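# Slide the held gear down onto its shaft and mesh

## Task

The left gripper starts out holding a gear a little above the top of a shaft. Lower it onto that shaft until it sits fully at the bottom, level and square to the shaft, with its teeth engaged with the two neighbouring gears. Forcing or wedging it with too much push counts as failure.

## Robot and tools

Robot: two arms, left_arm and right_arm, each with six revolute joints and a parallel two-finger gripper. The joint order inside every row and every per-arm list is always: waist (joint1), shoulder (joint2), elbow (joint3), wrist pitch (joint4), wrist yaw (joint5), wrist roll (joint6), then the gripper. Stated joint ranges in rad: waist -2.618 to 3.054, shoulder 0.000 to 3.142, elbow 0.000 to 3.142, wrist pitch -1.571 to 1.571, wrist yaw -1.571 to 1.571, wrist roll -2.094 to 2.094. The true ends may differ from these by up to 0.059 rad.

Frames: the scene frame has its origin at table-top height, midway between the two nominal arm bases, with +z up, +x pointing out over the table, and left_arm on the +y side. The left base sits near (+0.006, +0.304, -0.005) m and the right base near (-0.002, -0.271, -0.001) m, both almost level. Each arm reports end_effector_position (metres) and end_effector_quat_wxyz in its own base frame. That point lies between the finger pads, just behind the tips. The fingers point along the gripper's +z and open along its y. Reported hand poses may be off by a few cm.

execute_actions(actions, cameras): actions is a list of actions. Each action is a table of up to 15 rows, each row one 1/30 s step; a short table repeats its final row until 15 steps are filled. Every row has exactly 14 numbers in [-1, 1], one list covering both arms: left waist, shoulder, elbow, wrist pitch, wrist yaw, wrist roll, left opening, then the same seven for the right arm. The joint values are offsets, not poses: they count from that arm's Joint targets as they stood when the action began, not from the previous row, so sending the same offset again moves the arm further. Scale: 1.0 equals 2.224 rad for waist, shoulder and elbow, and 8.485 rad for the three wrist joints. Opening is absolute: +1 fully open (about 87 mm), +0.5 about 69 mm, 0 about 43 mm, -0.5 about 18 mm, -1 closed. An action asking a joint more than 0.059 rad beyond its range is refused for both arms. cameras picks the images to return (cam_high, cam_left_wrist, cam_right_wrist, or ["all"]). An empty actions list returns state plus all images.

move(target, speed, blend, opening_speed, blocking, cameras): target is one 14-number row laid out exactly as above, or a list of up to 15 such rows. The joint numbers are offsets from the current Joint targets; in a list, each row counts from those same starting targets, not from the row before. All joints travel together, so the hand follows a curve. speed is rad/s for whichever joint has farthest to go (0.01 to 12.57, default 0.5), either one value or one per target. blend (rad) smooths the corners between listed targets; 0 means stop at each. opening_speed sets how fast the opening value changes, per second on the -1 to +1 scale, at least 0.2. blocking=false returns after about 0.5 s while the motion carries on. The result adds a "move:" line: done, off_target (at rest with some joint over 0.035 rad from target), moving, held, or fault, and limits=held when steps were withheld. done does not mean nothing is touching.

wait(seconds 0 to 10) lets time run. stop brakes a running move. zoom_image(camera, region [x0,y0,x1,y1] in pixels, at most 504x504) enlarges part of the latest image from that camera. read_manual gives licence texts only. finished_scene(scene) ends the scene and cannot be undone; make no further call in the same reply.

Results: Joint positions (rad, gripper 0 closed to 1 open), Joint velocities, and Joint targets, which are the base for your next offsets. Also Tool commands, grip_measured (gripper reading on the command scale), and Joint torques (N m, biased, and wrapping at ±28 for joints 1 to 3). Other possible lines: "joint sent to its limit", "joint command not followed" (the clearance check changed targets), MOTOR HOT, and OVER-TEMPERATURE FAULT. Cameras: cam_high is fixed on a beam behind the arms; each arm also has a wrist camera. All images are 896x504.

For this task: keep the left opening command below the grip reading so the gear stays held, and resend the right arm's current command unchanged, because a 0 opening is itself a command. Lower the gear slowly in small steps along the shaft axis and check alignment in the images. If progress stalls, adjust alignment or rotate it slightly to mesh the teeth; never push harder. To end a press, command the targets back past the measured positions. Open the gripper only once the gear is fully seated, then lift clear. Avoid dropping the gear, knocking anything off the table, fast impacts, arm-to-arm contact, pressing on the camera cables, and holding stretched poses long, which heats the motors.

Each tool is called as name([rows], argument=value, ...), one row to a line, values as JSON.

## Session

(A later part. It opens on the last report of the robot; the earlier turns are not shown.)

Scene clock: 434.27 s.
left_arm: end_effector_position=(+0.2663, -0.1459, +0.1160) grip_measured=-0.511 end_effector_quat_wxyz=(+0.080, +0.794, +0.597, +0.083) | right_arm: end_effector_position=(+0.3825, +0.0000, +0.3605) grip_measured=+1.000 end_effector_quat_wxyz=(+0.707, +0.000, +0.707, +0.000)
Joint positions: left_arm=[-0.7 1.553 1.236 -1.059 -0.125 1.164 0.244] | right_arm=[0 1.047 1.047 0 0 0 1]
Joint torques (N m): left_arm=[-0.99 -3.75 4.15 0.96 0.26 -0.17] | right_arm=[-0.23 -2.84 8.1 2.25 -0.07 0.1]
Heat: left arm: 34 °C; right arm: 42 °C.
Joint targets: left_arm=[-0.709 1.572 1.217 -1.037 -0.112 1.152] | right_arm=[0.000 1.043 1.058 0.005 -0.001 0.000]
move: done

move(target=[0,0,0,0.0011,0,0,-1,0,0,0,0,0,0,1], speed=0.07, cameras=["cam_high","cam_left_wrist"])

zoom_image(camera="cam_high", region=[490, 235, 540, 275])

Scene clock: 439.83 s.
left_arm: end_effector_position=(+0.2664, -0.1461, +0.1160) grip_measured=-0.511 end_effector_quat_wxyz=(+0.080, +0.794, +0.597, +0.083) | right_arm: end_effector_position=(+0.3825, +0.0000, +0.3605) grip_measured=+1.000 end_effector_quat_wxyz=(+0.707, +0.000, +0.707, +0.000)
Joint positions: left_arm=[-0.7 1.553 1.236 -1.058 -0.125 1.164 0.244] | right_arm=[0 1.047 1.047 0 0 0 1]
Joint torques (N m): left_arm=[-0.95 -3.84 4.21 1.03 0.27 -0.19] | right_arm=[-0.24 -2.84 8.1 2.25 -0.06 0.1]
Heat: left arm: 34 °C; right arm: 42 °C.
Joint targets: left_arm=[-0.709 1.572 1.217 -1.028 -0.112 1.152] | right_arm=[0.000 1.043 1.058 0.005 -0.001 0.000]
move: done
camera_calibration:
cam_left_wrist: T_world_to_cam=[[-0.932704, 0.277207, -0.230695, 0.314262], [-0.0077471, 0.624128, 0.781283, 0.0218227], [0.360561, 0.730493, -0.579979, 0.219414], [0, 0, 0, 1]] pos_world=[0.21417, -0.261016, 0.182705]
Images, in order (width x height): cam_high 896x504, cam_left_wrist 896x504.

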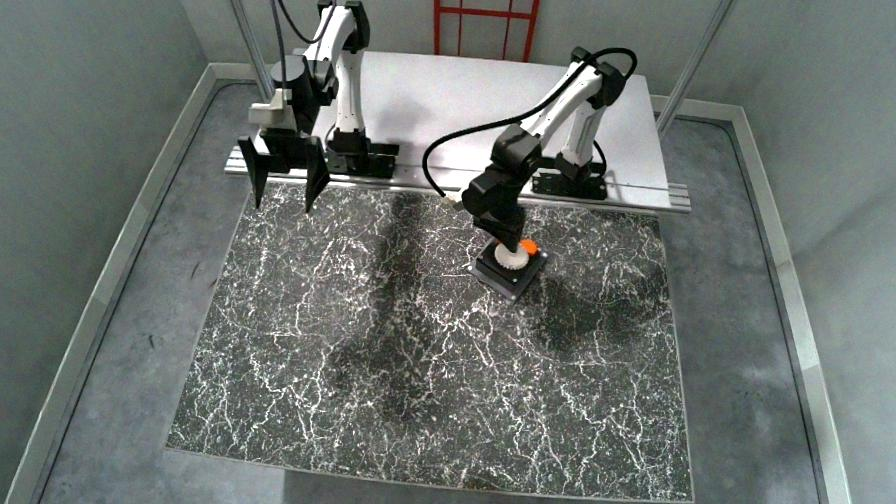

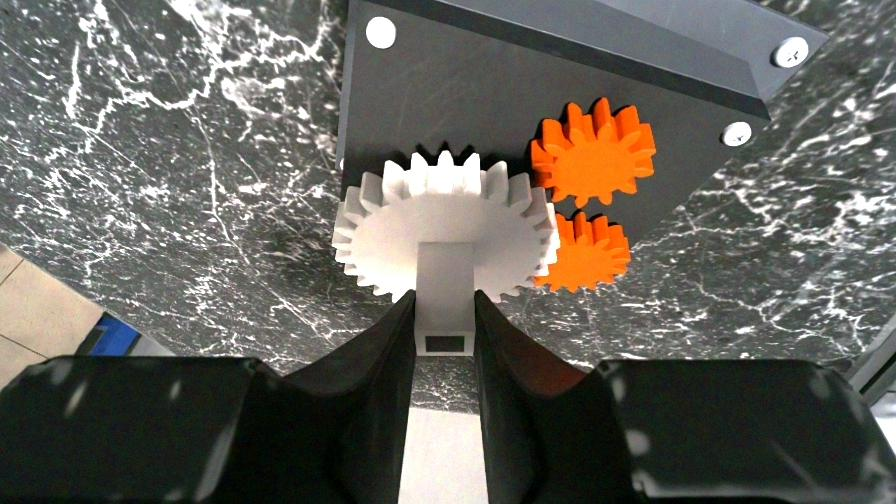

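Scaled by 10.080 from the camera's 896x504 image, which has a finer 1280x720 frame.

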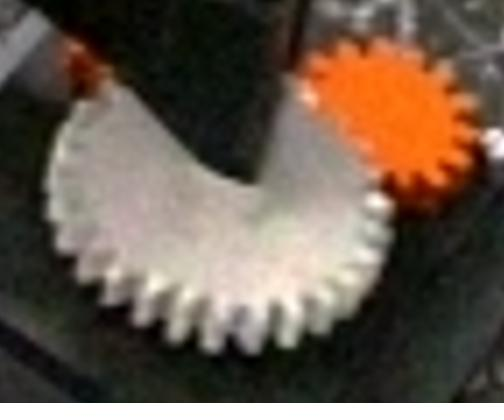

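move([
  [0,0,0.0247,-0.0066,0,0,-1,0,0,0,0,0,0,1],
  [0,0,-0.004,0.0008,0,0,-1,0,0,0,0,0,0,1],
], speed=0.1, cameras=["cam_high"])

zoom_image(camera="cam_high", region=[490, 235, 540, 275])

Scene clock: 451.70 s.
left_arm: end_effector_position=(+0.2666, -0.1490, +0.1160) grip_measured=-0.511 end_effector_quat_wxyz=(+0.084, +0.795, +0.595, +0.082) | right_arm: end_effector_position=(+0.3825, +0.0000, +0.3605) grip_measured=+1.000 end_effector_quat_wxyz=(+0.707, +0.000, +0.707, +0.000)
Joint positions: left_arm=[-0.705 1.553 1.236 -1.051 -0.122 1.164 0.244] | right_arm=[0 1.047 1.047 0 0 0 1]
Joint torques (N m): left_arm=[-0.47 -3.77 3.56 1.05 0.22 -0.17] | right_arm=[-0.24 -2.84 8.1 2.25 -0.07 0.09]
Heat: left arm: 34 °C; right arm: 42 °C.
Joint targets: left_arm=[-0.709 1.572 1.208 -1.021 -0.112 1.152] | right_arm=[0.000 1.043 1.058 0.005 -0.001 0.000]
move: done
Images, in order (width x height): cam_high 896x504.

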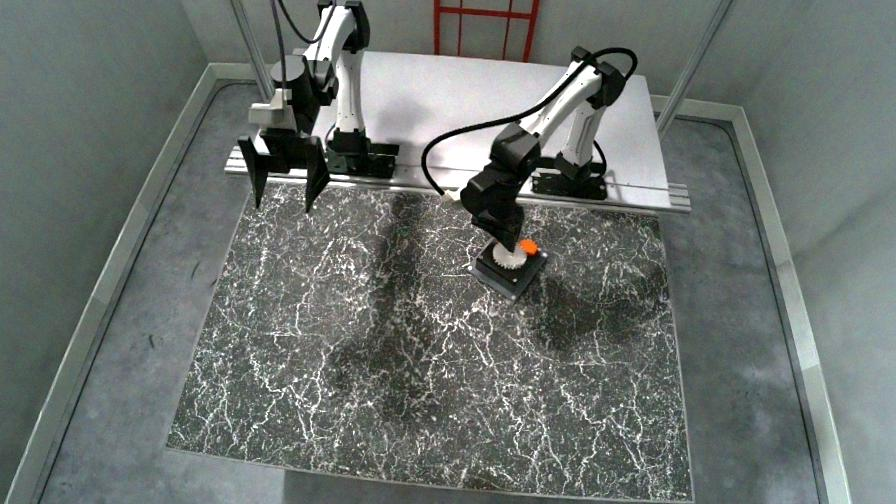

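Scaled by 10.080 from the camera's 896x504 image, which has a finer 1280x720 frame.

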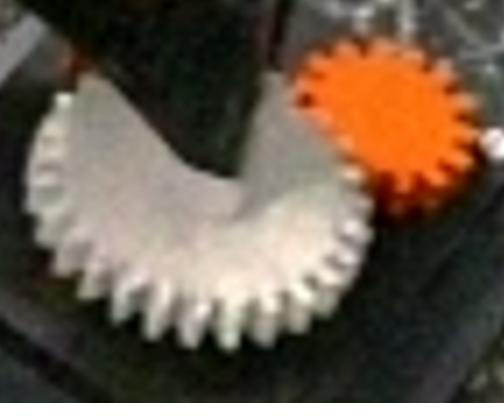

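move([
  [0,0,0.0243,-0.0068,0,0,-1,0,0,0,0,0,0,1],
  [0.0113,0,0.0243,-0.0068,0,0,-1,0,0,0,0,0,0,1],
], speed=0.12, cameras=["cam_high"])

zoom_image(camera="cam_high", region=[490, 235, 540, 275])

Scene clock: 461.20 s.
left_arm: end_effector_position=(+0.2674, -0.1458, +0.1167) grip_measured=-0.511 end_effector_quat_wxyz=(+0.082, +0.792, +0.599, +0.081) | right_arm: end_effector_position=(+0.3825, +0.0000, +0.3605) grip_measured=+1.000 end_effector_quat_wxyz=(+0.707, +0.000, +0.707, +0.000)
Joint positions: left_arm=[-0.694 1.553 1.239 -1.059 -0.12 1.164 0.244] | right_arm=[0 1.047 1.047 0 0 0 1]
Joint torques (N m): left_arm=[0.81 -3.82 7.5 0.56 0.21 -0.16] | right_arm=[-0.24 -2.84 8.1 2.25 -0.07 0.09]
Heat: left arm: 34 °C; right arm: 42 °C.
Joint targets: left_arm=[-0.684 1.572 1.262 -1.079 -0.112 1.152] | right_arm=[0.000 1.043 1.058 0.005 -0.001 0.000]
move: done
Images, in order (width x height): cam_high 896x504.

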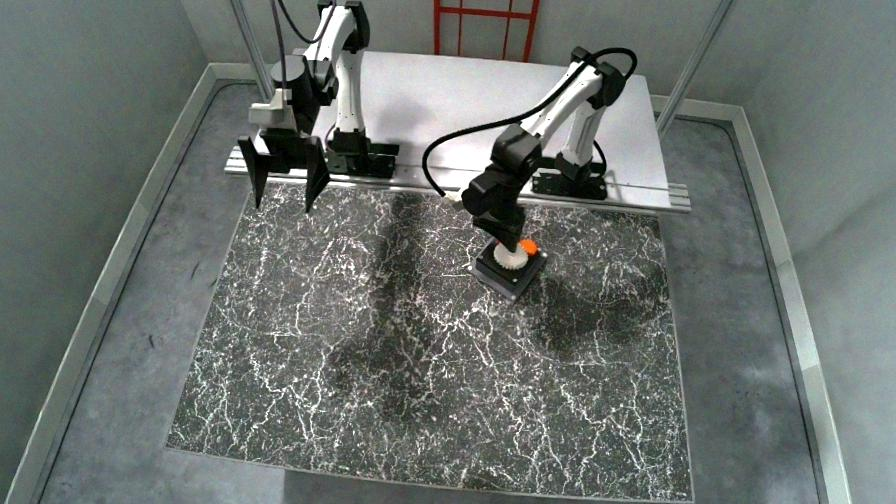

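Scaled by 10.080 from the camera's 896x504 image, which has a finer 1280x720 frame.

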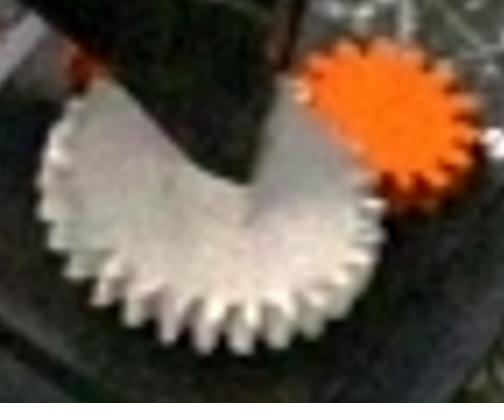

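move(target=[0,0,-0.0225,0.0056,0,0,-1,0,0,0,0,0,0,1], speed=0.06, cameras=["cam_high"])

zoom_image(camera="cam_high", region=[490, 235, 540, 275])

Scene clock: 466.87 s.
left_arm: end_effector_position=(+0.2673, -0.1457, +0.1158) grip_measured=-0.511 end_effector_quat_wxyz=(+0.082, +0.792, +0.599, +0.081) | right_arm: end_effector_position=(+0.3825, +0.0000, +0.3605) grip_measured=+1.000 end_effector_quat_wxyz=(+0.707, +0.000, +0.707, +0.000)
Joint positions: left_arm=[-0.694 1.553 1.236 -1.055 -0.12 1.164 0.244] | right_arm=[0 1.047 1.047 0 0 0 1]
Joint torques (N m): left_arm=[0.79 -3.79 3.69 0.98 0.24 -0.17] | right_arm=[-0.24 -2.84 8.09 2.25 -0.07 0.09]
Heat: left arm: 34 °C; right arm: 42 °C.
Joint targets: left_arm=[-0.684 1.572 1.212 -1.032 -0.112 1.152] | right_arm=[0.000 1.043 1.058 0.005 -0.001 0.000]
move: done
Images, in order (width x height): cam_high 896x504.

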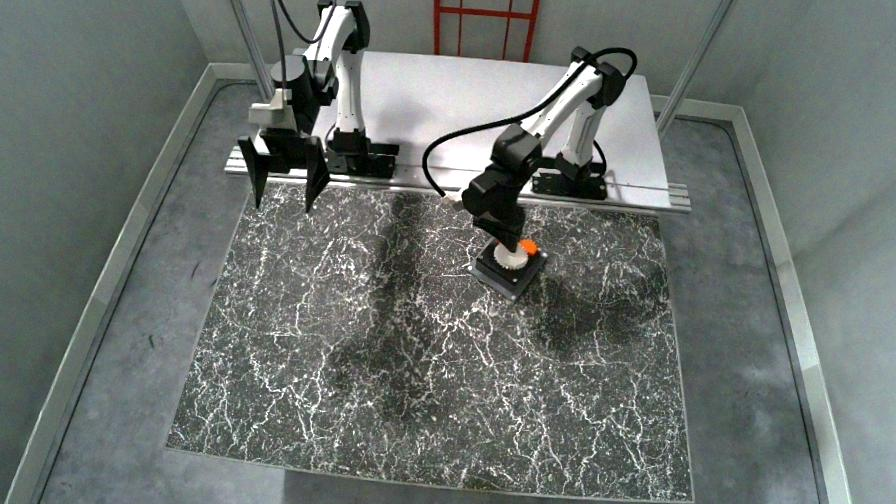

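Scaled by 10.080 from the camera's 896x504 image, which has a finer 1280x720 frame.

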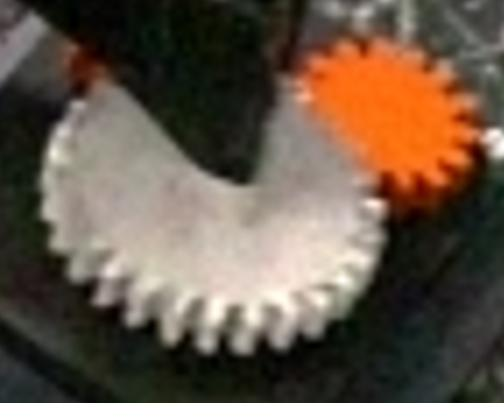

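move([
  [0.0016,0,0.0225,-0.0047,0,0,-1,0,0,0,0,0,0,1],
  [0.0016,0,0,0.0009,0,0,-1,0,0,0,0,0,0,1],
], speed=[0.15,0.06])

Scene clock: 508.27 s.
left_arm: end_effector_position=(+0.2683, -0.1455, +0.1160) grip_measured=-0.511 end_effector_quat_wxyz=(+0.083, +0.791, +0.600, +0.081) | right_arm: end_effector_position=(+0.3825, +0.0000, +0.3605) grip_measured=+1.000 end_effector_quat_wxyz=(+0.707, +0.000, +0.707, +0.000)
Joint positions: left_arm=[-0.691 1.553 1.236 -1.053 -0.12 1.164 0.244] | right_arm=[0 1.047 1.047 0 0 0 1]
Joint torques (N m): left_arm=[0.88 -3.84 3.73 1.04 0.2 -0.17] | right_arm=[-0.24 -2.82 8.1 2.25 -0.06 0.09]
Heat: left arm: 33 °C; right arm: 43 °C.
Joint targets: left_arm=[-0.680 1.572 1.212 -1.024 -0.112 1.152] | right_arm=[0.000 1.043 1.058 0.005 -0.001 0.000]
move: done

move([
  [0.0012,0,0.0225,-0.0042,0,0,-1,0,0,0,0,0,0,1],
  [0.0012,0,0,0.0018,0,0,-1,0,0,0,0,0,0,1],
], speed=[0.15,0.06], cameras=["cam_high","cam_left_wrist"])

zoom_image(camera="cam_high", region=[490, 235, 540, 275])

Scene clock: 513.20 s.
left_arm: end_effector_position=(+0.2704, -0.1462, +0.1166) grip_measured=-0.511 end_effector_quat_wxyz=(+0.088, +0.790, +0.601, +0.082) | right_arm: end_effector_position=(+0.3825, +0.0000, +0.3605) grip_measured=+1.000 end_effector_quat_wxyz=(+0.707, +0.000, +0.707, +0.000)
Joint positions: left_arm=[-0.688 1.553 1.238 -1.045 -0.12 1.164 0.244] | right_arm=[0 1.047 1.047 0 0 0 1]
Joint torques (N m): left_arm=[0.91 -3.78 3.67 1.11 0.2 -0.15] | right_arm=[-0.24 -2.84 8.1 2.25 -0.07 0.09]
Heat: left arm: 33 °C; right arm: 43 °C.
Joint targets: left_arm=[-0.677 1.572 1.212 -1.008 -0.112 1.152] | right_arm=[0.000 1.043 1.058 0.005 -0.001 0.000]
move: off_target (left_arm); left_arm: the wrist pitch is farthest, 0.036 rad from its target
camera_calibration:
cam_left_wrist: T_world_to_cam=[[-0.933518, 0.264198, -0.242372, 0.317829], [-0.0210133, 0.634533, 0.77261, 0.0275955], [0.357915, 0.726338, -0.586796, 0.219294], [0, 0, 0, 1]] pos_world=[0.218791, -0.260762, 0.184393]
Images, in order (width x height): cam_high 896x504, cam_left_wrist 896x504.

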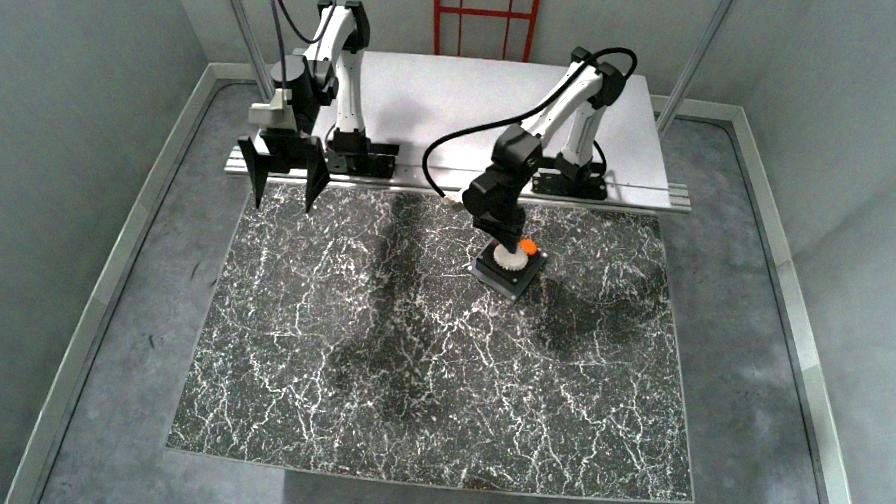

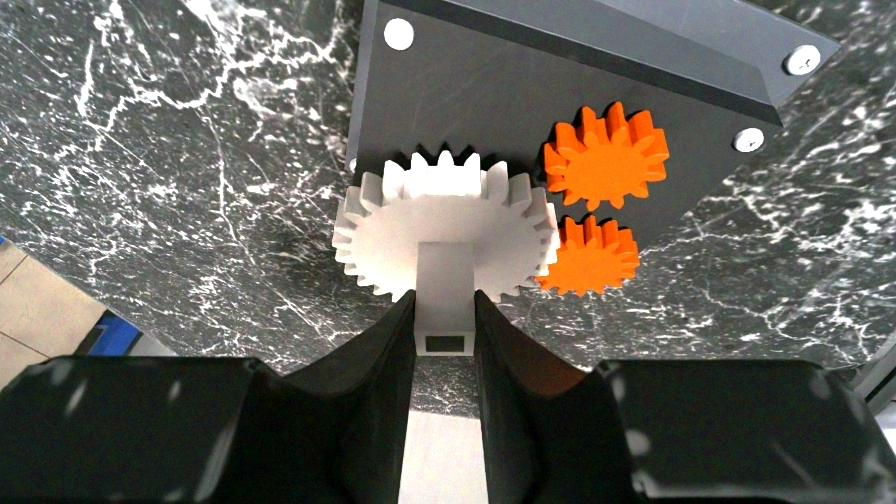

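Scaled by 10.080 from the camera's 896x504 image, which has a finer 1280x720 frame.

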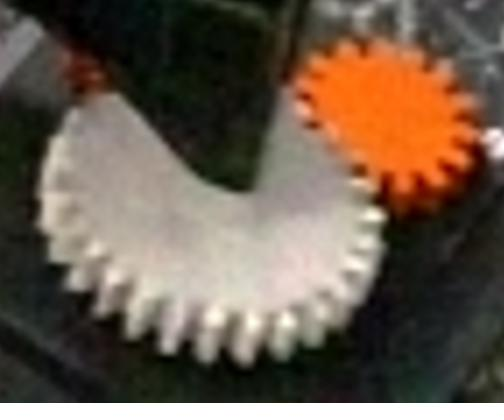

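move(target=[0,0,0.0027,-0.0079,0,0,-1,0,0,0,0,0,0,1], speed=0.05)

Scene clock: 525.37 s.
left_arm: end_effector_position=(+0.2698, -0.1457, +0.1165) grip_measured=-0.511 end_effector_quat_wxyz=(+0.086, +0.790, +0.602, +0.082) | right_arm: end_effector_position=(+0.3825, +0.0000, +0.3605) grip_measured=+1.000 end_effector_quat_wxyz=(+0.707, +0.000, +0.707, +0.000)
Joint positions: left_arm=[-0.688 1.553 1.238 -1.048 -0.12 1.164 0.244] | right_arm=[0 1.047 1.047 0 0 0 1]
Joint torques (N m): left_arm=[0.81 -3.77 4.08 0.52 0.22 -0.2] | right_arm=[-0.24 -2.84 8.1 2.25 -0.07 0.09]
Heat: left arm: 33 °C; right arm: 43 °C.
Joint targets: left_arm=[-0.677 1.572 1.218 -1.075 -0.112 1.152] | right_arm=[0.000 1.043 1.058 0.005 -0.001 0.000]
move: done

move(target=[0.0077,0,-0.0018,0,0,0,-1,0,0,0,0,0,0,1], speed=0.03)

Scene clock: 529.63 s.
left_arm: end_effector_position=(+0.2711, -0.1412, +0.1164) grip_measured=-0.511 end_effector_quat_wxyz=(+0.084, +0.786, +0.607, +0.082) | right_arm: end_effector_position=(+0.3825, +0.0000, +0.3605) grip_measured=+1.000 end_effector_quat_wxyz=(+0.707, +0.000, +0.707, +0.000)
Joint positions: left_arm=[-0.674 1.553 1.238 -1.052 -0.12 1.164 0.244] | right_arm=[0 1.047 1.047 0 0 0 1]
Joint torques (N m): left_arm=[1.11 -3.71 3.71 0.54 0.2 -0.15] | right_arm=[-0.25 -2.82 8.09 2.25 -0.07 0.09]
Heat: left arm: 33 °C; right arm: 43 °C.
Joint targets: left_arm=[-0.660 1.572 1.214 -1.076 -0.112 1.152] | right_arm=[0.000 1.043 1.058 0.005 -0.001 0.000]
move: done

move(target=[0,0,0,-0.003,0,0,-1,0,0,0,0,0,0,1], speed=0.03, cameras=["cam_high"])

zoom_image(camera="cam_high", region=[490, 235, 540, 275])

Scene clock: 534.33 s.
left_arm: end_effector_position=(+0.2675, -0.1384, +0.1152) grip_measured=-0.511 end_effector_quat_wxyz=(+0.075, +0.787, +0.607, +0.080) | right_arm: end_effector_position=(+0.3825, +0.0000, +0.3605) grip_measured=+1.000 end_effector_quat_wxyz=(+0.707, +0.000, +0.707, +0.000)
Joint positions: left_arm=[-0.674 1.553 1.235 -1.068 -0.12 1.164 0.244] | right_arm=[0 1.047 1.047 0 0 0 1]
Joint torques (N m): left_arm=[1.07 -3.84 3.99 0.42 0.18 -0.16] | right_arm=[-0.24 -2.84 8.1 2.25 -0.07 0.09]
Heat: left arm: 33 °C; right arm: 43 °C.
Joint targets: left_arm=[-0.660 1.572 1.214 -1.101 -0.112 1.152] | right_arm=[0.000 1.043 1.058 0.005 -0.001 0.000]
move: done
Images, in order (width x height): cam_high 896x504.

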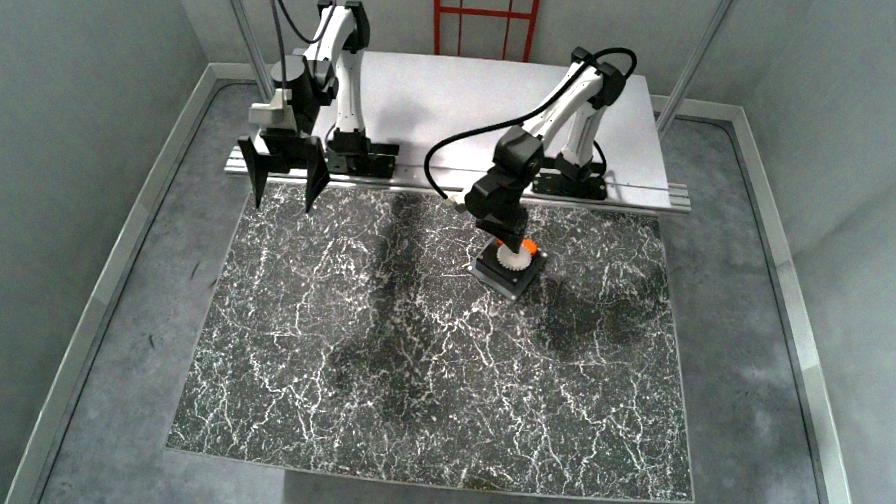

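Scaled by 10.080 from the camera's 896x504 image, which has a finer 1280x720 frame.

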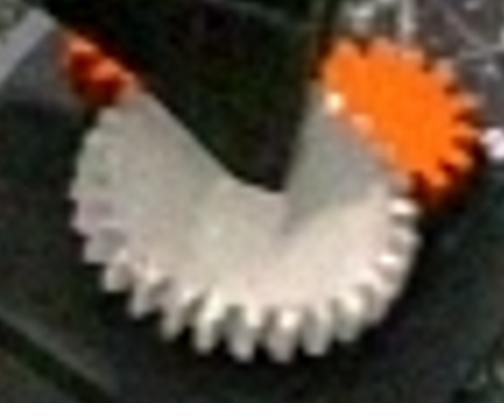

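move([
  [-0.0193,0,0,0.0090,0,0,-1,0,0,0,0,0,0,1],
  [-0.0027,0,0,0.0090,0,0,-1,0,0,0,0,0,0,1],
  [-0.0027,0,0,0.0101,0,0,-1,0,0,0,0,0,0,1],
  [-0.0193,0,0,0.0101,0,0,-1,0,0,0,0,0,0,1],
], speed=0.06)

Scene clock: 586.50 s.
left_arm: end_effector_position=(+0.2671, -0.1411, +0.1155) grip_measured=-0.511 end_effector_quat_wxyz=(+0.075, +0.791, +0.601, +0.088) | right_arm: end_effector_position=(+0.3825, +0.0000, +0.3605) grip_measured=+1.000 end_effector_quat_wxyz=(+0.707, +0.000, +0.707, +0.000)
Joint positions: left_arm=[-0.693 1.553 1.232 -1.062 -0.138 1.163 0.244] | right_arm=[0 1.047 1.047 0 0 0 1]
Joint torques (N m): left_arm=[-1.16 -3.85 4.25 1.18 0.36 -0.15] | right_arm=[-0.23 -2.84 8.09 2.25 -0.07 0.09]
Heat: left arm: 32 °C; right arm: 43 °C.
Joint targets: left_arm=[-0.703 1.572 1.214 -1.015 -0.112 1.152] | right_arm=[0.000 1.043 1.058 0.005 -0.001 0.000]
move: off_target (left_arm); left_arm: the wrist pitch is farthest, 0.047 rad from its target

wait(seconds=0, cameras=["cam_high","cam_left_wrist"])

zoom_image(camera="cam_high", region=[490, 235, 540, 275])

zoom_image(camera="cam_left_wrist", region=[310, 90, 690, 340])

Scene clock: 593.50 s.
left_arm: end_effector_position=(+0.2671, -0.1411, +0.1155) grip_measured=-0.511 end_effector_quat_wxyz=(+0.075, +0.791, +0.601, +0.088) | right_arm: end_effector_position=(+0.3825, +0.0000, +0.3605) grip_measured=+1.000 end_effector_quat_wxyz=(+0.707, +0.000, +0.707, +0.000)
Joint positions: left_arm=[-0.693 1.553 1.232 -1.062 -0.138 1.163 0.244] | right_arm=[0 1.047 1.047 0 0 0 1]
Joint torques (N m): left_arm=[-1.03 -3.73 4.16 1.17 0.39 -0.15] | right_arm=[-0.24 -2.82 8.1 2.25 -0.07 0.09]
Heat: left arm: 32 °C; right arm: 43 °C.
Joint targets: left_arm=[-0.703 1.572 1.214 -1.015 -0.112 1.152] | right_arm=[0.000 1.043 1.058 0.005 -0.001 0.000]
Tool commands: left_gripper/opening=-1.0 right_gripper/opening=+1.0
camera_calibration:
cam_left_wrist: T_world_to_cam=[[-0.935221, 0.270434, -0.228531, 0.312862], [-0.0159869, 0.61254, 0.790278, 0.0187679], [0.353703, 0.742738, -0.568537, 0.217503], [0, 0, 0, 1]] pos_world=[0.215964, -0.257652, 0.180325]
Images, in order (width x height): cam_high 896x504, cam_left_wrist 896x504.

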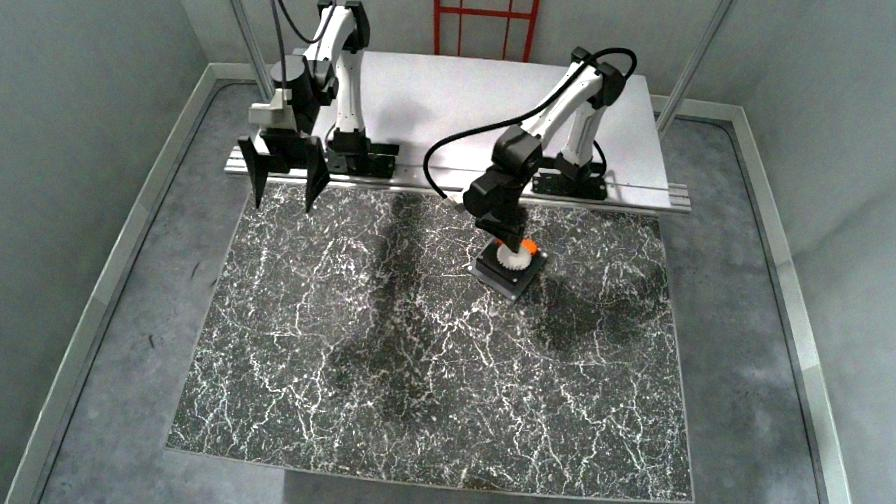

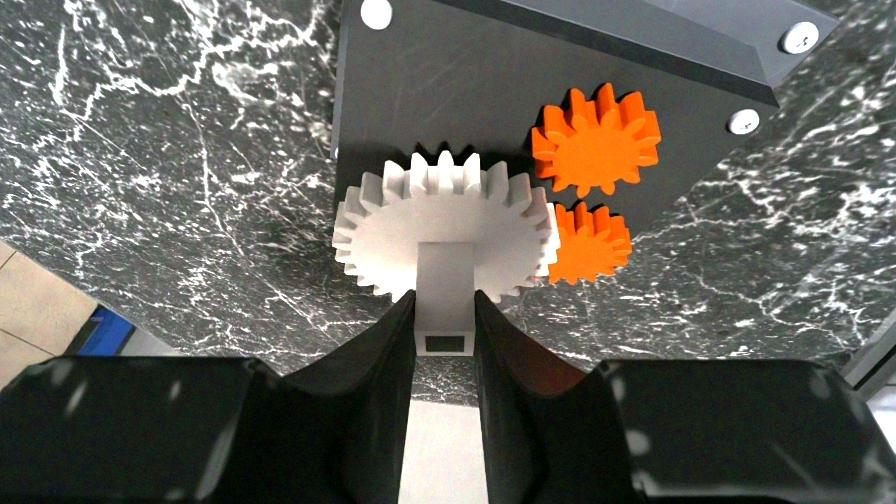

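Scaled by 10.080 from the camera's 896x504 image, which has a finer 1280x720 frame.

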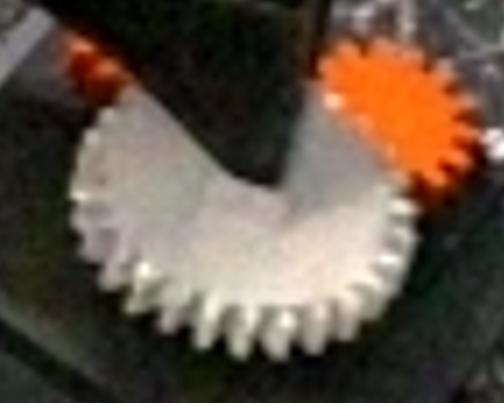

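Scaled by 1.326 from the camera's 896x504 image, which has a finer 1280x720 frame.

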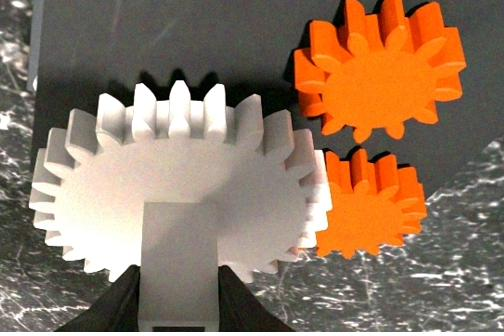

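move([
  [0.0193,0,0,-0.0101,0,0,-1,0,0,0,0,0,0,1],
  [0.0229,0,0,-0.0101,0,0,-1,0,0,0,0,0,0,1],
], speed=0.06)

Scene clock: 606.00 s.
left_arm: end_effector_position=(+0.2672, -0.1349, +0.1145) grip_measured=-0.511 end_effector_quat_wxyz=(+0.070, +0.785, +0.610, +0.082) | right_arm: end_effector_position=(+0.3825, +0.0000, +0.3605) grip_measured=+1.000 end_effector_quat_wxyz=(+0.707, +0.000, +0.707, +0.000)
Joint positions: left_arm=[-0.669 1.553 1.232 -1.073 -0.125 1.163 0.244] | right_arm=[0 1.047 1.047 0 0 0 1]
Joint torques (N m): left_arm=[1.43 -3.77 4.25 0.46 0.28 -0.15] | right_arm=[-0.24 -2.84 8.1 2.25 -0.06 0.09]
Heat: left arm: 32 °C; right arm: 43 °C.
Joint targets: left_arm=[-0.652 1.572 1.214 -1.101 -0.112 1.152] | right_arm=[0.000 1.043 1.058 0.005 -0.001 0.000]
move: done

move([
  [-0.0099,0,-0.0018,0,0,0,-1,0,0,0,0,0,0,1],
  [-0.0099,0,-0.0018,0.0025,0,0,-1,0,0,0,0,0,0,1],
], speed=0.05, cameras=["cam_high"])

zoom_image(camera="cam_high", region=[490, 235, 540, 275])

Scene clock: 613.07 s.
left_arm: end_effector_position=(+0.2672, -0.1350, +0.1145) grip_measured=-0.511 end_effector_quat_wxyz=(+0.070, +0.785, +0.610, +0.082) | right_arm: end_effector_position=(+0.3825, +0.0000, +0.3605) grip_measured=+1.000 end_effector_quat_wxyz=(+0.707, +0.000, +0.707, +0.000)
Joint positions: left_arm=[-0.669 1.553 1.232 -1.073 -0.125 1.163 0.244] | right_arm=[0 1.047 1.047 0 0 0 1]
Joint torques (N m): left_arm=[-0.54 -3.84 3.93 0.68 0.27 -0.14] | right_arm=[-0.24 -2.84 8.09 2.25 -0.07 0.09]
Heat: left arm: 32 °C; right arm: 43 °C.
Joint targets: left_arm=[-0.674 1.572 1.210 -1.080 -0.112 1.152] | right_arm=[0.000 1.043 1.058 0.005 -0.001 0.000]
move: done
Images, in order (width x height): cam_high 896x504.

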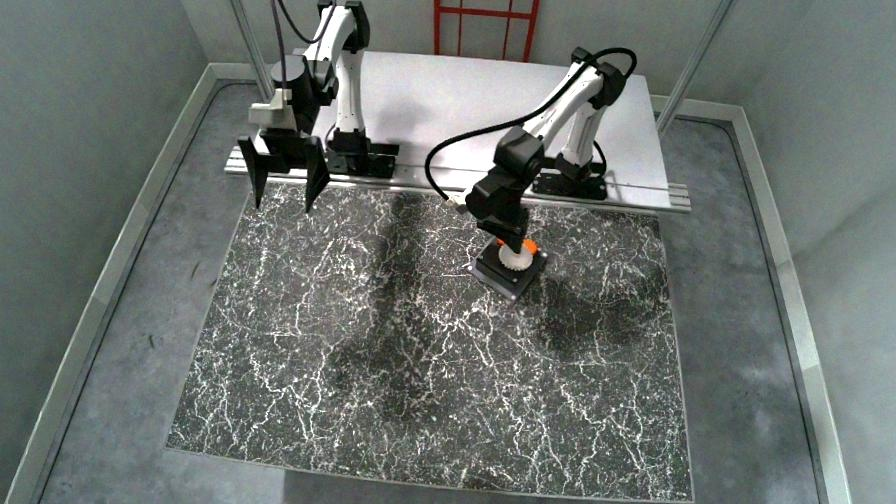

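Scaled by 10.080 from the camera's 896x504 image, which has a finer 1280x720 frame.

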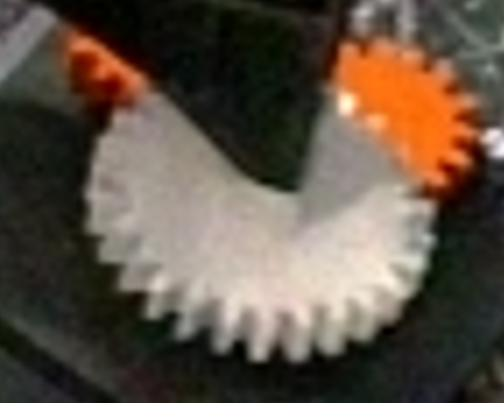

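move([
  [0,0,0.0250,0,0,0,-1,0,0,0,0,0,0,1],
  [-0.0126,0,0.0250,0.0022,0,0.0242,-1,0,0,0,0,0,0,1],
], speed=0.2, cameras=["cam_high","cam_left_wrist"])

zoom_image(camera="cam_high", region=[490, 235, 540, 275])

Scene clock: 647.07 s.
left_arm: end_effector_position=(+0.2716, -0.1472, +0.1174) grip_measured=-0.511 end_effector_quat_wxyz=(+0.068, +0.843, +0.527, +0.085) | right_arm: end_effector_position=(+0.3825, +0.0000, +0.3605) grip_measured=+1.000 end_effector_quat_wxyz=(+0.707, +0.000, +0.707, +0.000)
Joint positions: left_arm=[-0.696 1.557 1.242 -1.073 -0.119 1.339 0.244] | right_arm=[0 1.047 1.047 0 0 0 1]
Joint torques (N m): left_arm=[-0.73 -4.07 7.53 0.84 0.2 0.12] | right_arm=[-0.24 -2.84 8.1 2.25 -0.07 0.09]
Heat: left arm: 33 °C; right arm: 43 °C.
Joint targets: left_arm=[-0.702 1.572 1.266 -1.061 -0.112 1.357] | right_arm=[0.000 1.043 1.058 0.005 -0.001 0.000]
move: done
camera_calibration:
cam_left_wrist: T_world_to_cam=[[-0.874188, 0.438581, -0.208428, 0.325012], [0.100192, 0.582905, 0.806339, -0.0168611], [0.475139, 0.684009, -0.553511, 0.178164], [0, 0, 0, 1]] pos_world=[0.201159, -0.254582, 0.179953]
Images, in order (width x height): cam_high 896x504, cam_left_wrist 896x504.

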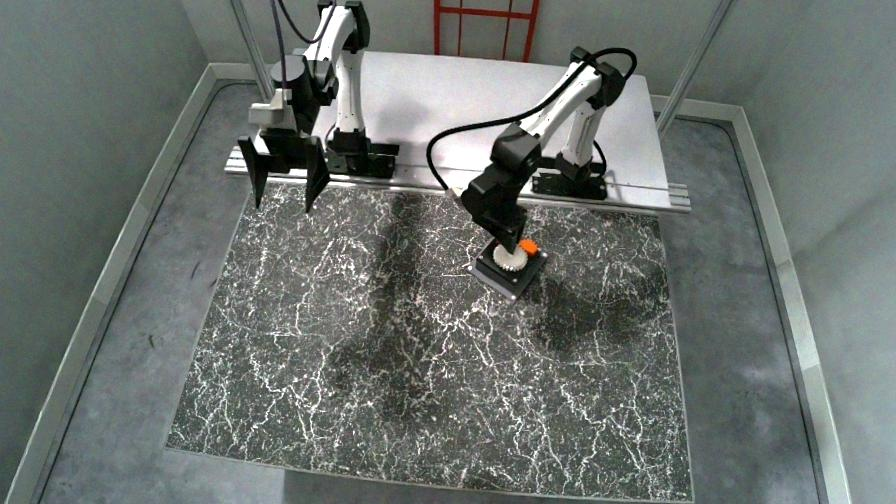

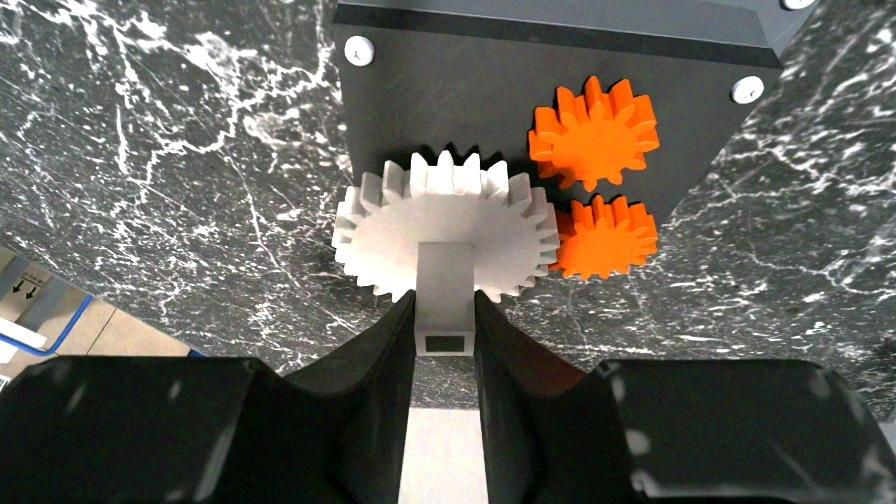

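Scaled by 10.080 from the camera's 896x504 image, which has a finer 1280x720 frame.

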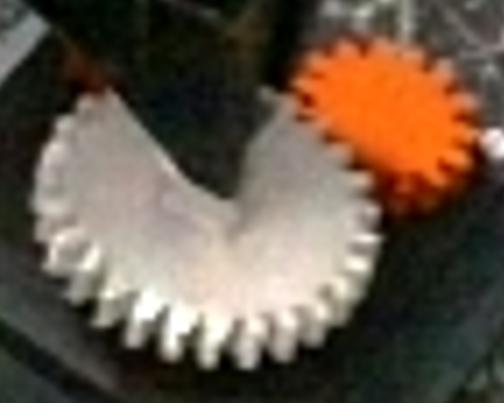

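move([
  [-0.0013,-0.0292,0,-0.0058,0,0,-1,0,0,0,0,0,0,1],
  [-0.0013,0.0045,0,-0.0058,0,0,-1,0,0,0,0,0,0,1],
  [0.0076,-0.0292,0,-0.0058,0,0,-1,0,0,0,0,0,0,1],
  [0.0076,0.0045,0,-0.0058,0,0,-1,0,0,0,0,0,0,1],
  [0.0090,-0.0292,0,-0.0058,0,0,-1,0,0,0,0,0,0,1],
  [0.0090,0.0045,0,-0.0058,0,0,-1,0,0,0,0,0,0,1],
], speed=[0.15,0.09,0.15,0.09,0.15,0.09], cameras=["cam_high"])

zoom_image(camera="cam_high", region=[490, 235, 540, 275])

Scene clock: 695.67 s.
left_arm: end_effector_position=(+0.2686, -0.1441, +0.1162) grip_measured=-0.511 end_effector_quat_wxyz=(+0.056, +0.844, +0.527, +0.080) | right_arm: end_effector_position=(+0.3825, +0.0000, +0.3605) grip_measured=+1.000 end_effector_quat_wxyz=(+0.707, +0.000, +0.707, +0.000)
Joint positions: left_arm=[-0.693 1.564 1.247 -1.096 -0.117 1.341 0.244] | right_arm=[0 1.047 1.047 0 0 0 1]
Joint torques (N m): left_arm=[0.87 -3.95 6.98 0.55 0.17 0.15] | right_arm=[-0.24 -2.84 8.1 2.25 -0.07 0.1]
Heat: left arm: 36 °C; right arm: 43 °C.
Joint targets: left_arm=[-0.682 1.582 1.266 -1.110 -0.112 1.358] | right_arm=[0.000 1.043 1.058 0.005 -0.001 0.000]
move: done
Images, in order (width x height): cam_high 896x504.

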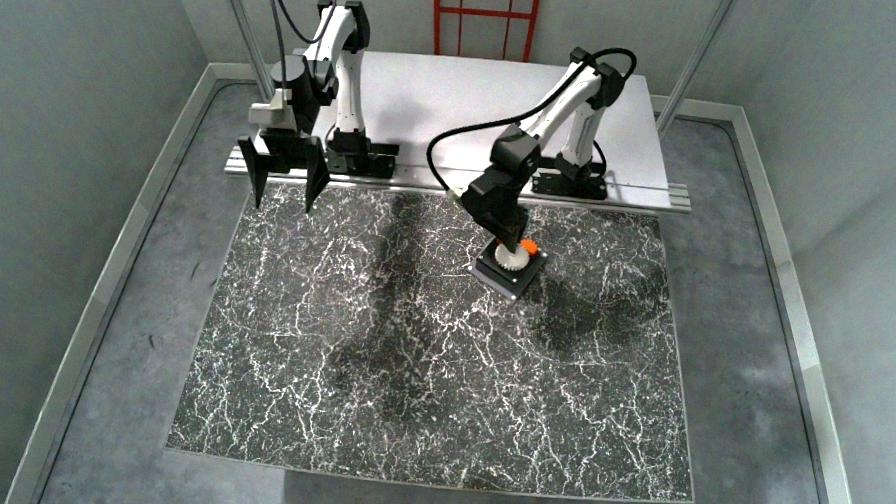

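Scaled by 10.080 from the camera's 896x504 image, which has a finer 1280x720 frame.

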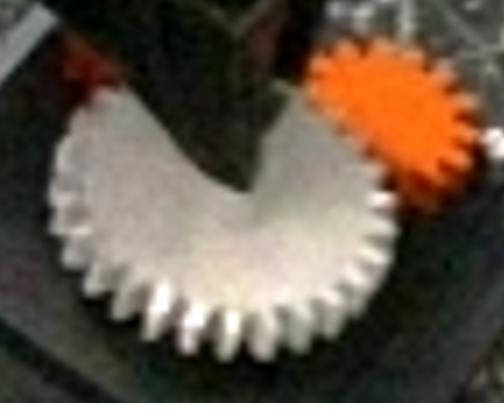

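move([
  [-0.0112,-0.0337,0,0.0035,0,0,-1,0,0,0,0,0,0,1],
  [-0.0112,0.0009,0,0.0035,0,0,-1,0,0,0,0,0,0,1],
  [-0.0022,-0.0337,0,0.0035,0,0,-1,0,0,0,0,0,0,1],
  [-0.0022,0.0009,0,0.0035,0,0,-1,0,0,0,0,0,0,1],
  [-0.0022,-0.0337,0,0.0041,0,0,-1,0,0,0,0,0,0,1],
  [-0.0022,0.0009,0,0.0041,0,0,-1,0,0,0,0,0,0,1],
], speed=[0.15,0.09,0.15,0.09,0.15,0.09], cameras=["cam_high"])

zoom_image(camera="cam_high", region=[490, 235, 540, 275])

Scene clock: 709.33 s.
left_arm: end_effector_position=(+0.2703, -0.1475, +0.1168) grip_measured=-0.511 end_effector_quat_wxyz=(+0.062, +0.845, +0.525, +0.082) | right_arm: end_effector_position=(+0.3825, +0.0000, +0.3605) grip_measured=+1.000 end_effector_quat_wxyz=(+0.707, +0.000, +0.707, +0.000)
Joint positions: left_arm=[-0.698 1.565 1.249 -1.085 -0.116 1.342 0.244] | right_arm=[0 1.047 1.047 0 0 0 1]
Joint torques (N m): left_arm=[0.81 -3.77 6.91 0.81 0.16 0.11] | right_arm=[-0.24 -2.84 8.1 2.25 -0.07 0.09]
Heat: left arm: 37 °C; right arm: 43 °C.
Joint targets: left_arm=[-0.687 1.584 1.266 -1.076 -0.112 1.357] | right_arm=[0.000 1.043 1.058 0.005 -0.001 0.000]
move: done
Images, in order (width x height): cam_high 896x504.

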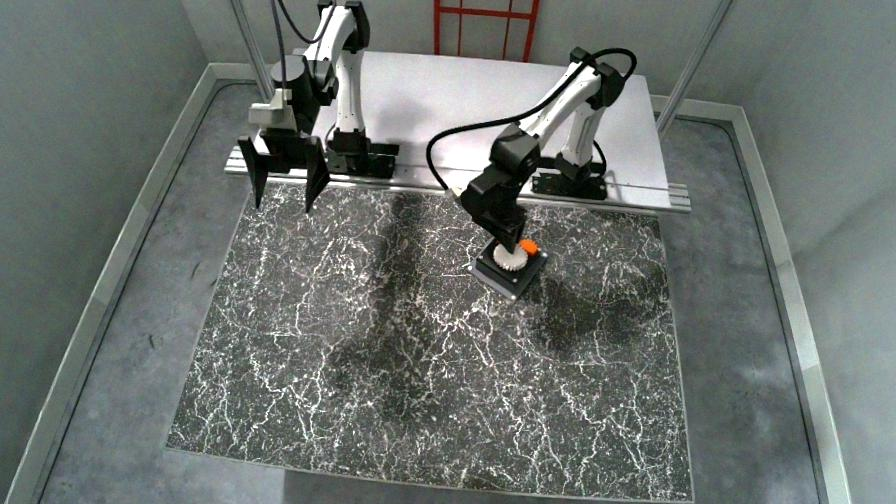

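Scaled by 10.080 from the camera's 896x504 image, which has a finer 1280x720 frame.

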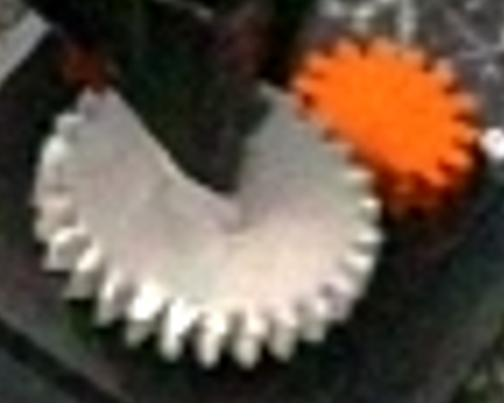

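move([
  [0,-0.0396,0,0,0,0,-1,0,0,0,0,0,0,1],
  [0.0674,-0.0396,0,0,0,0,-1,0,0,0,0,0,0,1],
], speed=0.4, blend=[0.02,0], cameras=["cam_high","cam_left_wrist"])

zoom_image(camera="cam_left_wrist", region=[340, 40, 600, 240])

zoom_image(camera="cam_high", region=[490, 235, 540, 275])

Scene clock: 726.93 s.
left_arm: end_effector_position=(+0.2894, -0.1046, +0.1281) grip_measured=-0.511 end_effector_quat_wxyz=(+0.075, +0.800, +0.588, +0.093) | right_arm: end_effector_position=(+0.3825, +0.0000, +0.3605) grip_measured=+1.000 end_effector_quat_wxyz=(+0.707, +0.000, +0.707, +0.000)
Joint positions: left_arm=[-0.543 1.524 1.249 -1.084 -0.113 1.342 0.244] | right_arm=[0 1.047 1.047 0 0 0 1]
Joint torques (N m): left_arm=[0.46 -7.24 7.05 0.86 0.12 0.12] | right_arm=[-0.23 -2.84 8.1 2.25 -0.07 0.09]
Heat: left arm: 37 °C; right arm: 44 °C.
Joint targets: left_arm=[-0.537 1.496 1.266 -1.075 -0.112 1.357] | right_arm=[0.000 1.043 1.058 0.005 -0.001 0.000]
move: done
camera_calibration:
cam_left_wrist: T_world_to_cam=[[-0.9248, 0.299839, -0.234184, 0.327518], [-0.00460784, 0.606667, 0.794943, -0.0177529], [0.380426, 0.736242, -0.559663, 0.179982], [0, 0, 0, 1]] pos_world=[0.234337, -0.219943, 0.191542]
Images, in order (width x height): cam_high 896x504, cam_left_wrist 896x504.

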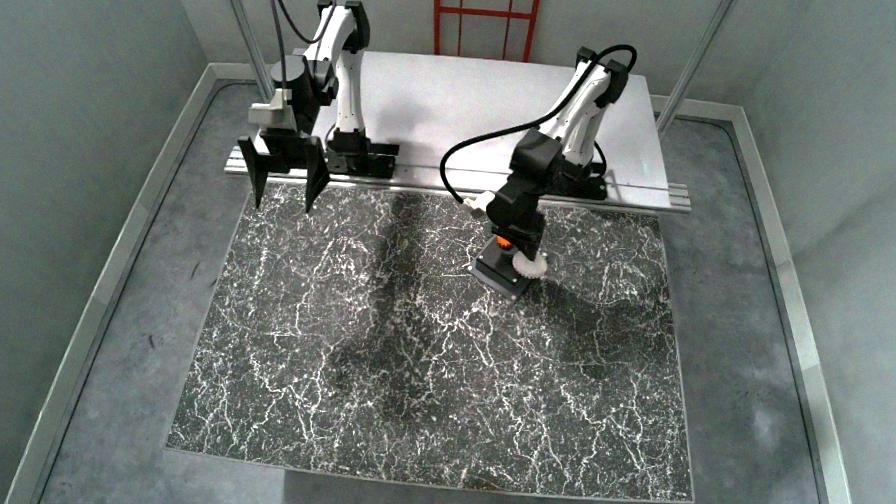

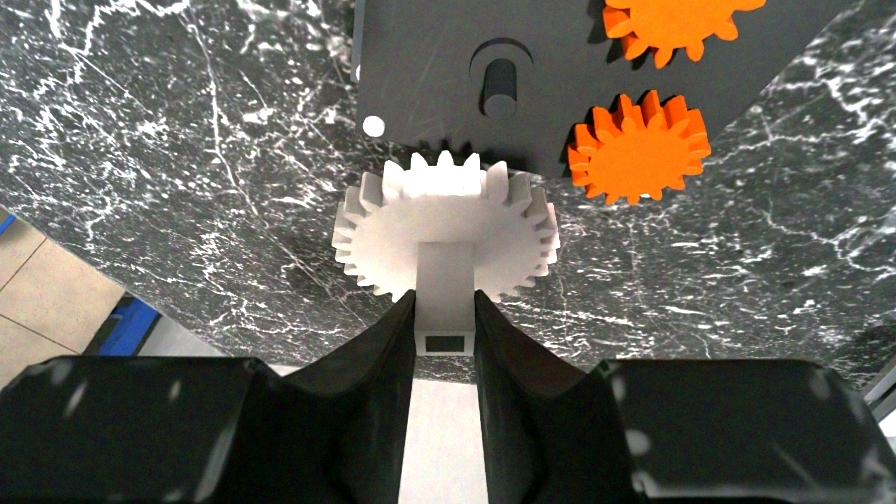

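Scaled by 1.938 from the camera's 896x504 image, which has a finer 1280x720 frame.

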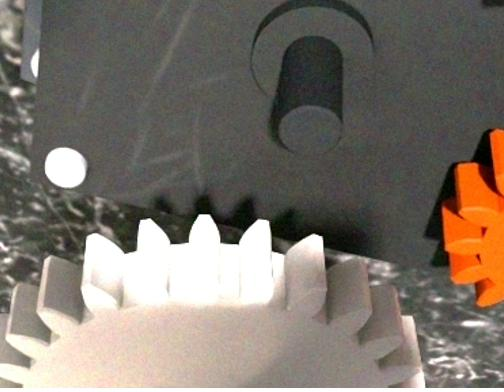

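Scaled by 10.080 from the camera's 896x504 image, which has a finer 1280x720 frame.

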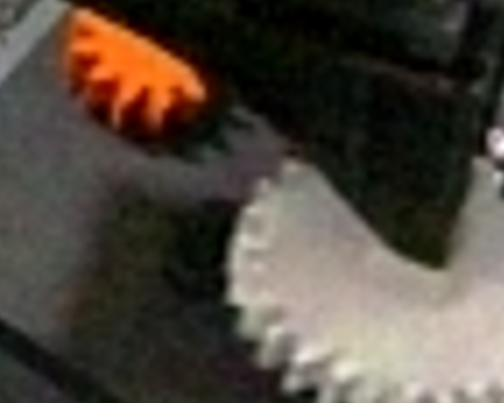

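move([
  [-0.0674,0,-0.0207,-0.0052,0,0,-1,0,0,0,0,0,0,1],
  [-0.0674,0.0337,-0.0207,-0.0052,0,0,-1,0,0,0,0,0,0,1],
], speed=[0.3,0.08], cameras=["cam_high","cam_left_wrist"])

zoom_image(camera="cam_high", region=[490, 235, 540, 275])

Scene clock: 785.90 s.
left_arm: end_effector_position=(+0.2647, -0.1380, +0.1148) grip_measured=-0.511 end_effector_quat_wxyz=(+0.052, +0.842, +0.531, +0.077) | right_arm: end_effector_position=(+0.3825, +0.0000, +0.3605) grip_measured=+1.000 end_effector_quat_wxyz=(+0.707, +0.000, +0.707, +0.000)
Joint positions: left_arm=[-0.683 1.548 1.228 -1.101 -0.113 1.342 0.244] | right_arm=[0 1.047 1.047 0 0 0 1]
Joint torques (N m): left_arm=[-0.51 -3.33 4.82 0.5 0.13 0.13] | right_arm=[-0.23 -2.84 8.1 2.25 -0.06 0.09]
Heat: left arm: 38 °C; right arm: 44 °C.
Joint targets: left_arm=[-0.687 1.571 1.220 -1.120 -0.112 1.357] | right_arm=[0.000 1.043 1.058 0.005 -0.001 0.000]
move: done
camera_calibration:
cam_left_wrist: T_world_to_cam=[[-0.88397, 0.433657, -0.174752, 0.312385], [0.118919, 0.570016, 0.812982, -0.0269101], [0.452167, 0.69787, -0.555447, 0.181809], [0, 0, 0, 1]] pos_world=[0.197131, -0.247008, 0.177453]
Images, in order (width x height): cam_high 896x504, cam_left_wrist 896x504.

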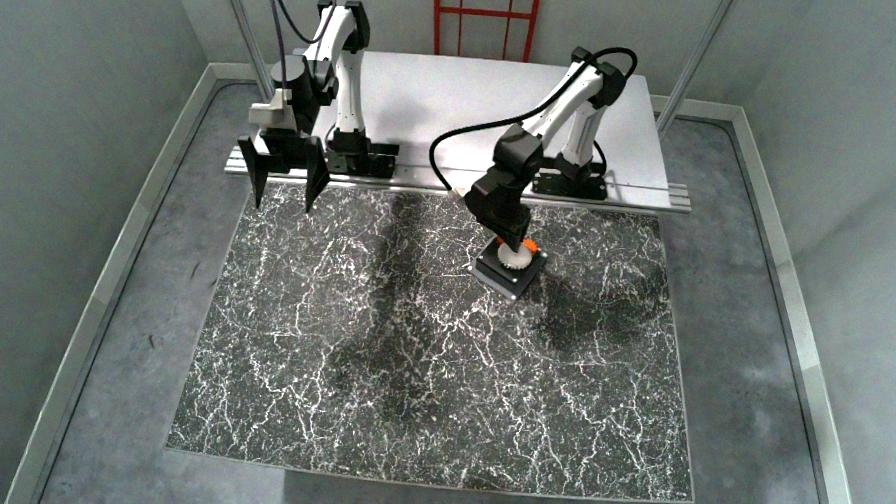

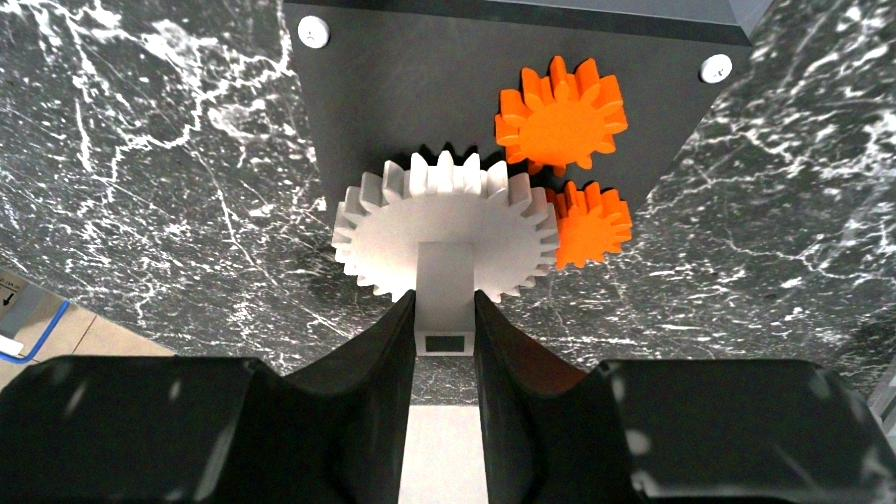

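Scaled by 10.080 from the camera's 896x504 image, which has a finer 1280x720 frame.

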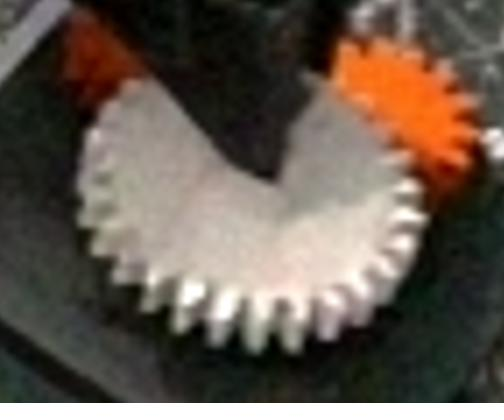

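move([
  [0,-0.0328,0,0.0047,0,0,-1,0,0,0,0,0,0,1],
  [0,0.0018,0,0.0047,0,0,-1,0,0,0,0,0,0,1],
], speed=[0.15,0.08])

Scene clock: 819.30 s.
left_arm: end_effector_position=(+0.2670, -0.1398, +0.1152) grip_measured=-0.511 end_effector_quat_wxyz=(+0.058, +0.842, +0.531, +0.079) | right_arm: end_effector_position=(+0.3825, +0.0000, +0.3605) grip_measured=+1.000 end_effector_quat_wxyz=(+0.707, +0.000, +0.707, +0.000)
Joint positions: left_arm=[-0.683 1.548 1.228 -1.089 -0.113 1.342 0.244] | right_arm=[0 1.047 1.047 0 0 0 1]
Joint torques (N m): left_arm=[-0.62 -3.06 4.9 0.78 0.14 0.12] | right_arm=[-0.24 -2.84 8.1 2.25 -0.06 0.09]
Heat: left arm: 35 °C; right arm: 44 °C.
Joint targets: left_arm=[-0.687 1.575 1.220 -1.080 -0.112 1.357] | right_arm=[0.000 1.043 1.058 0.005 -0.001 0.000]
move: done


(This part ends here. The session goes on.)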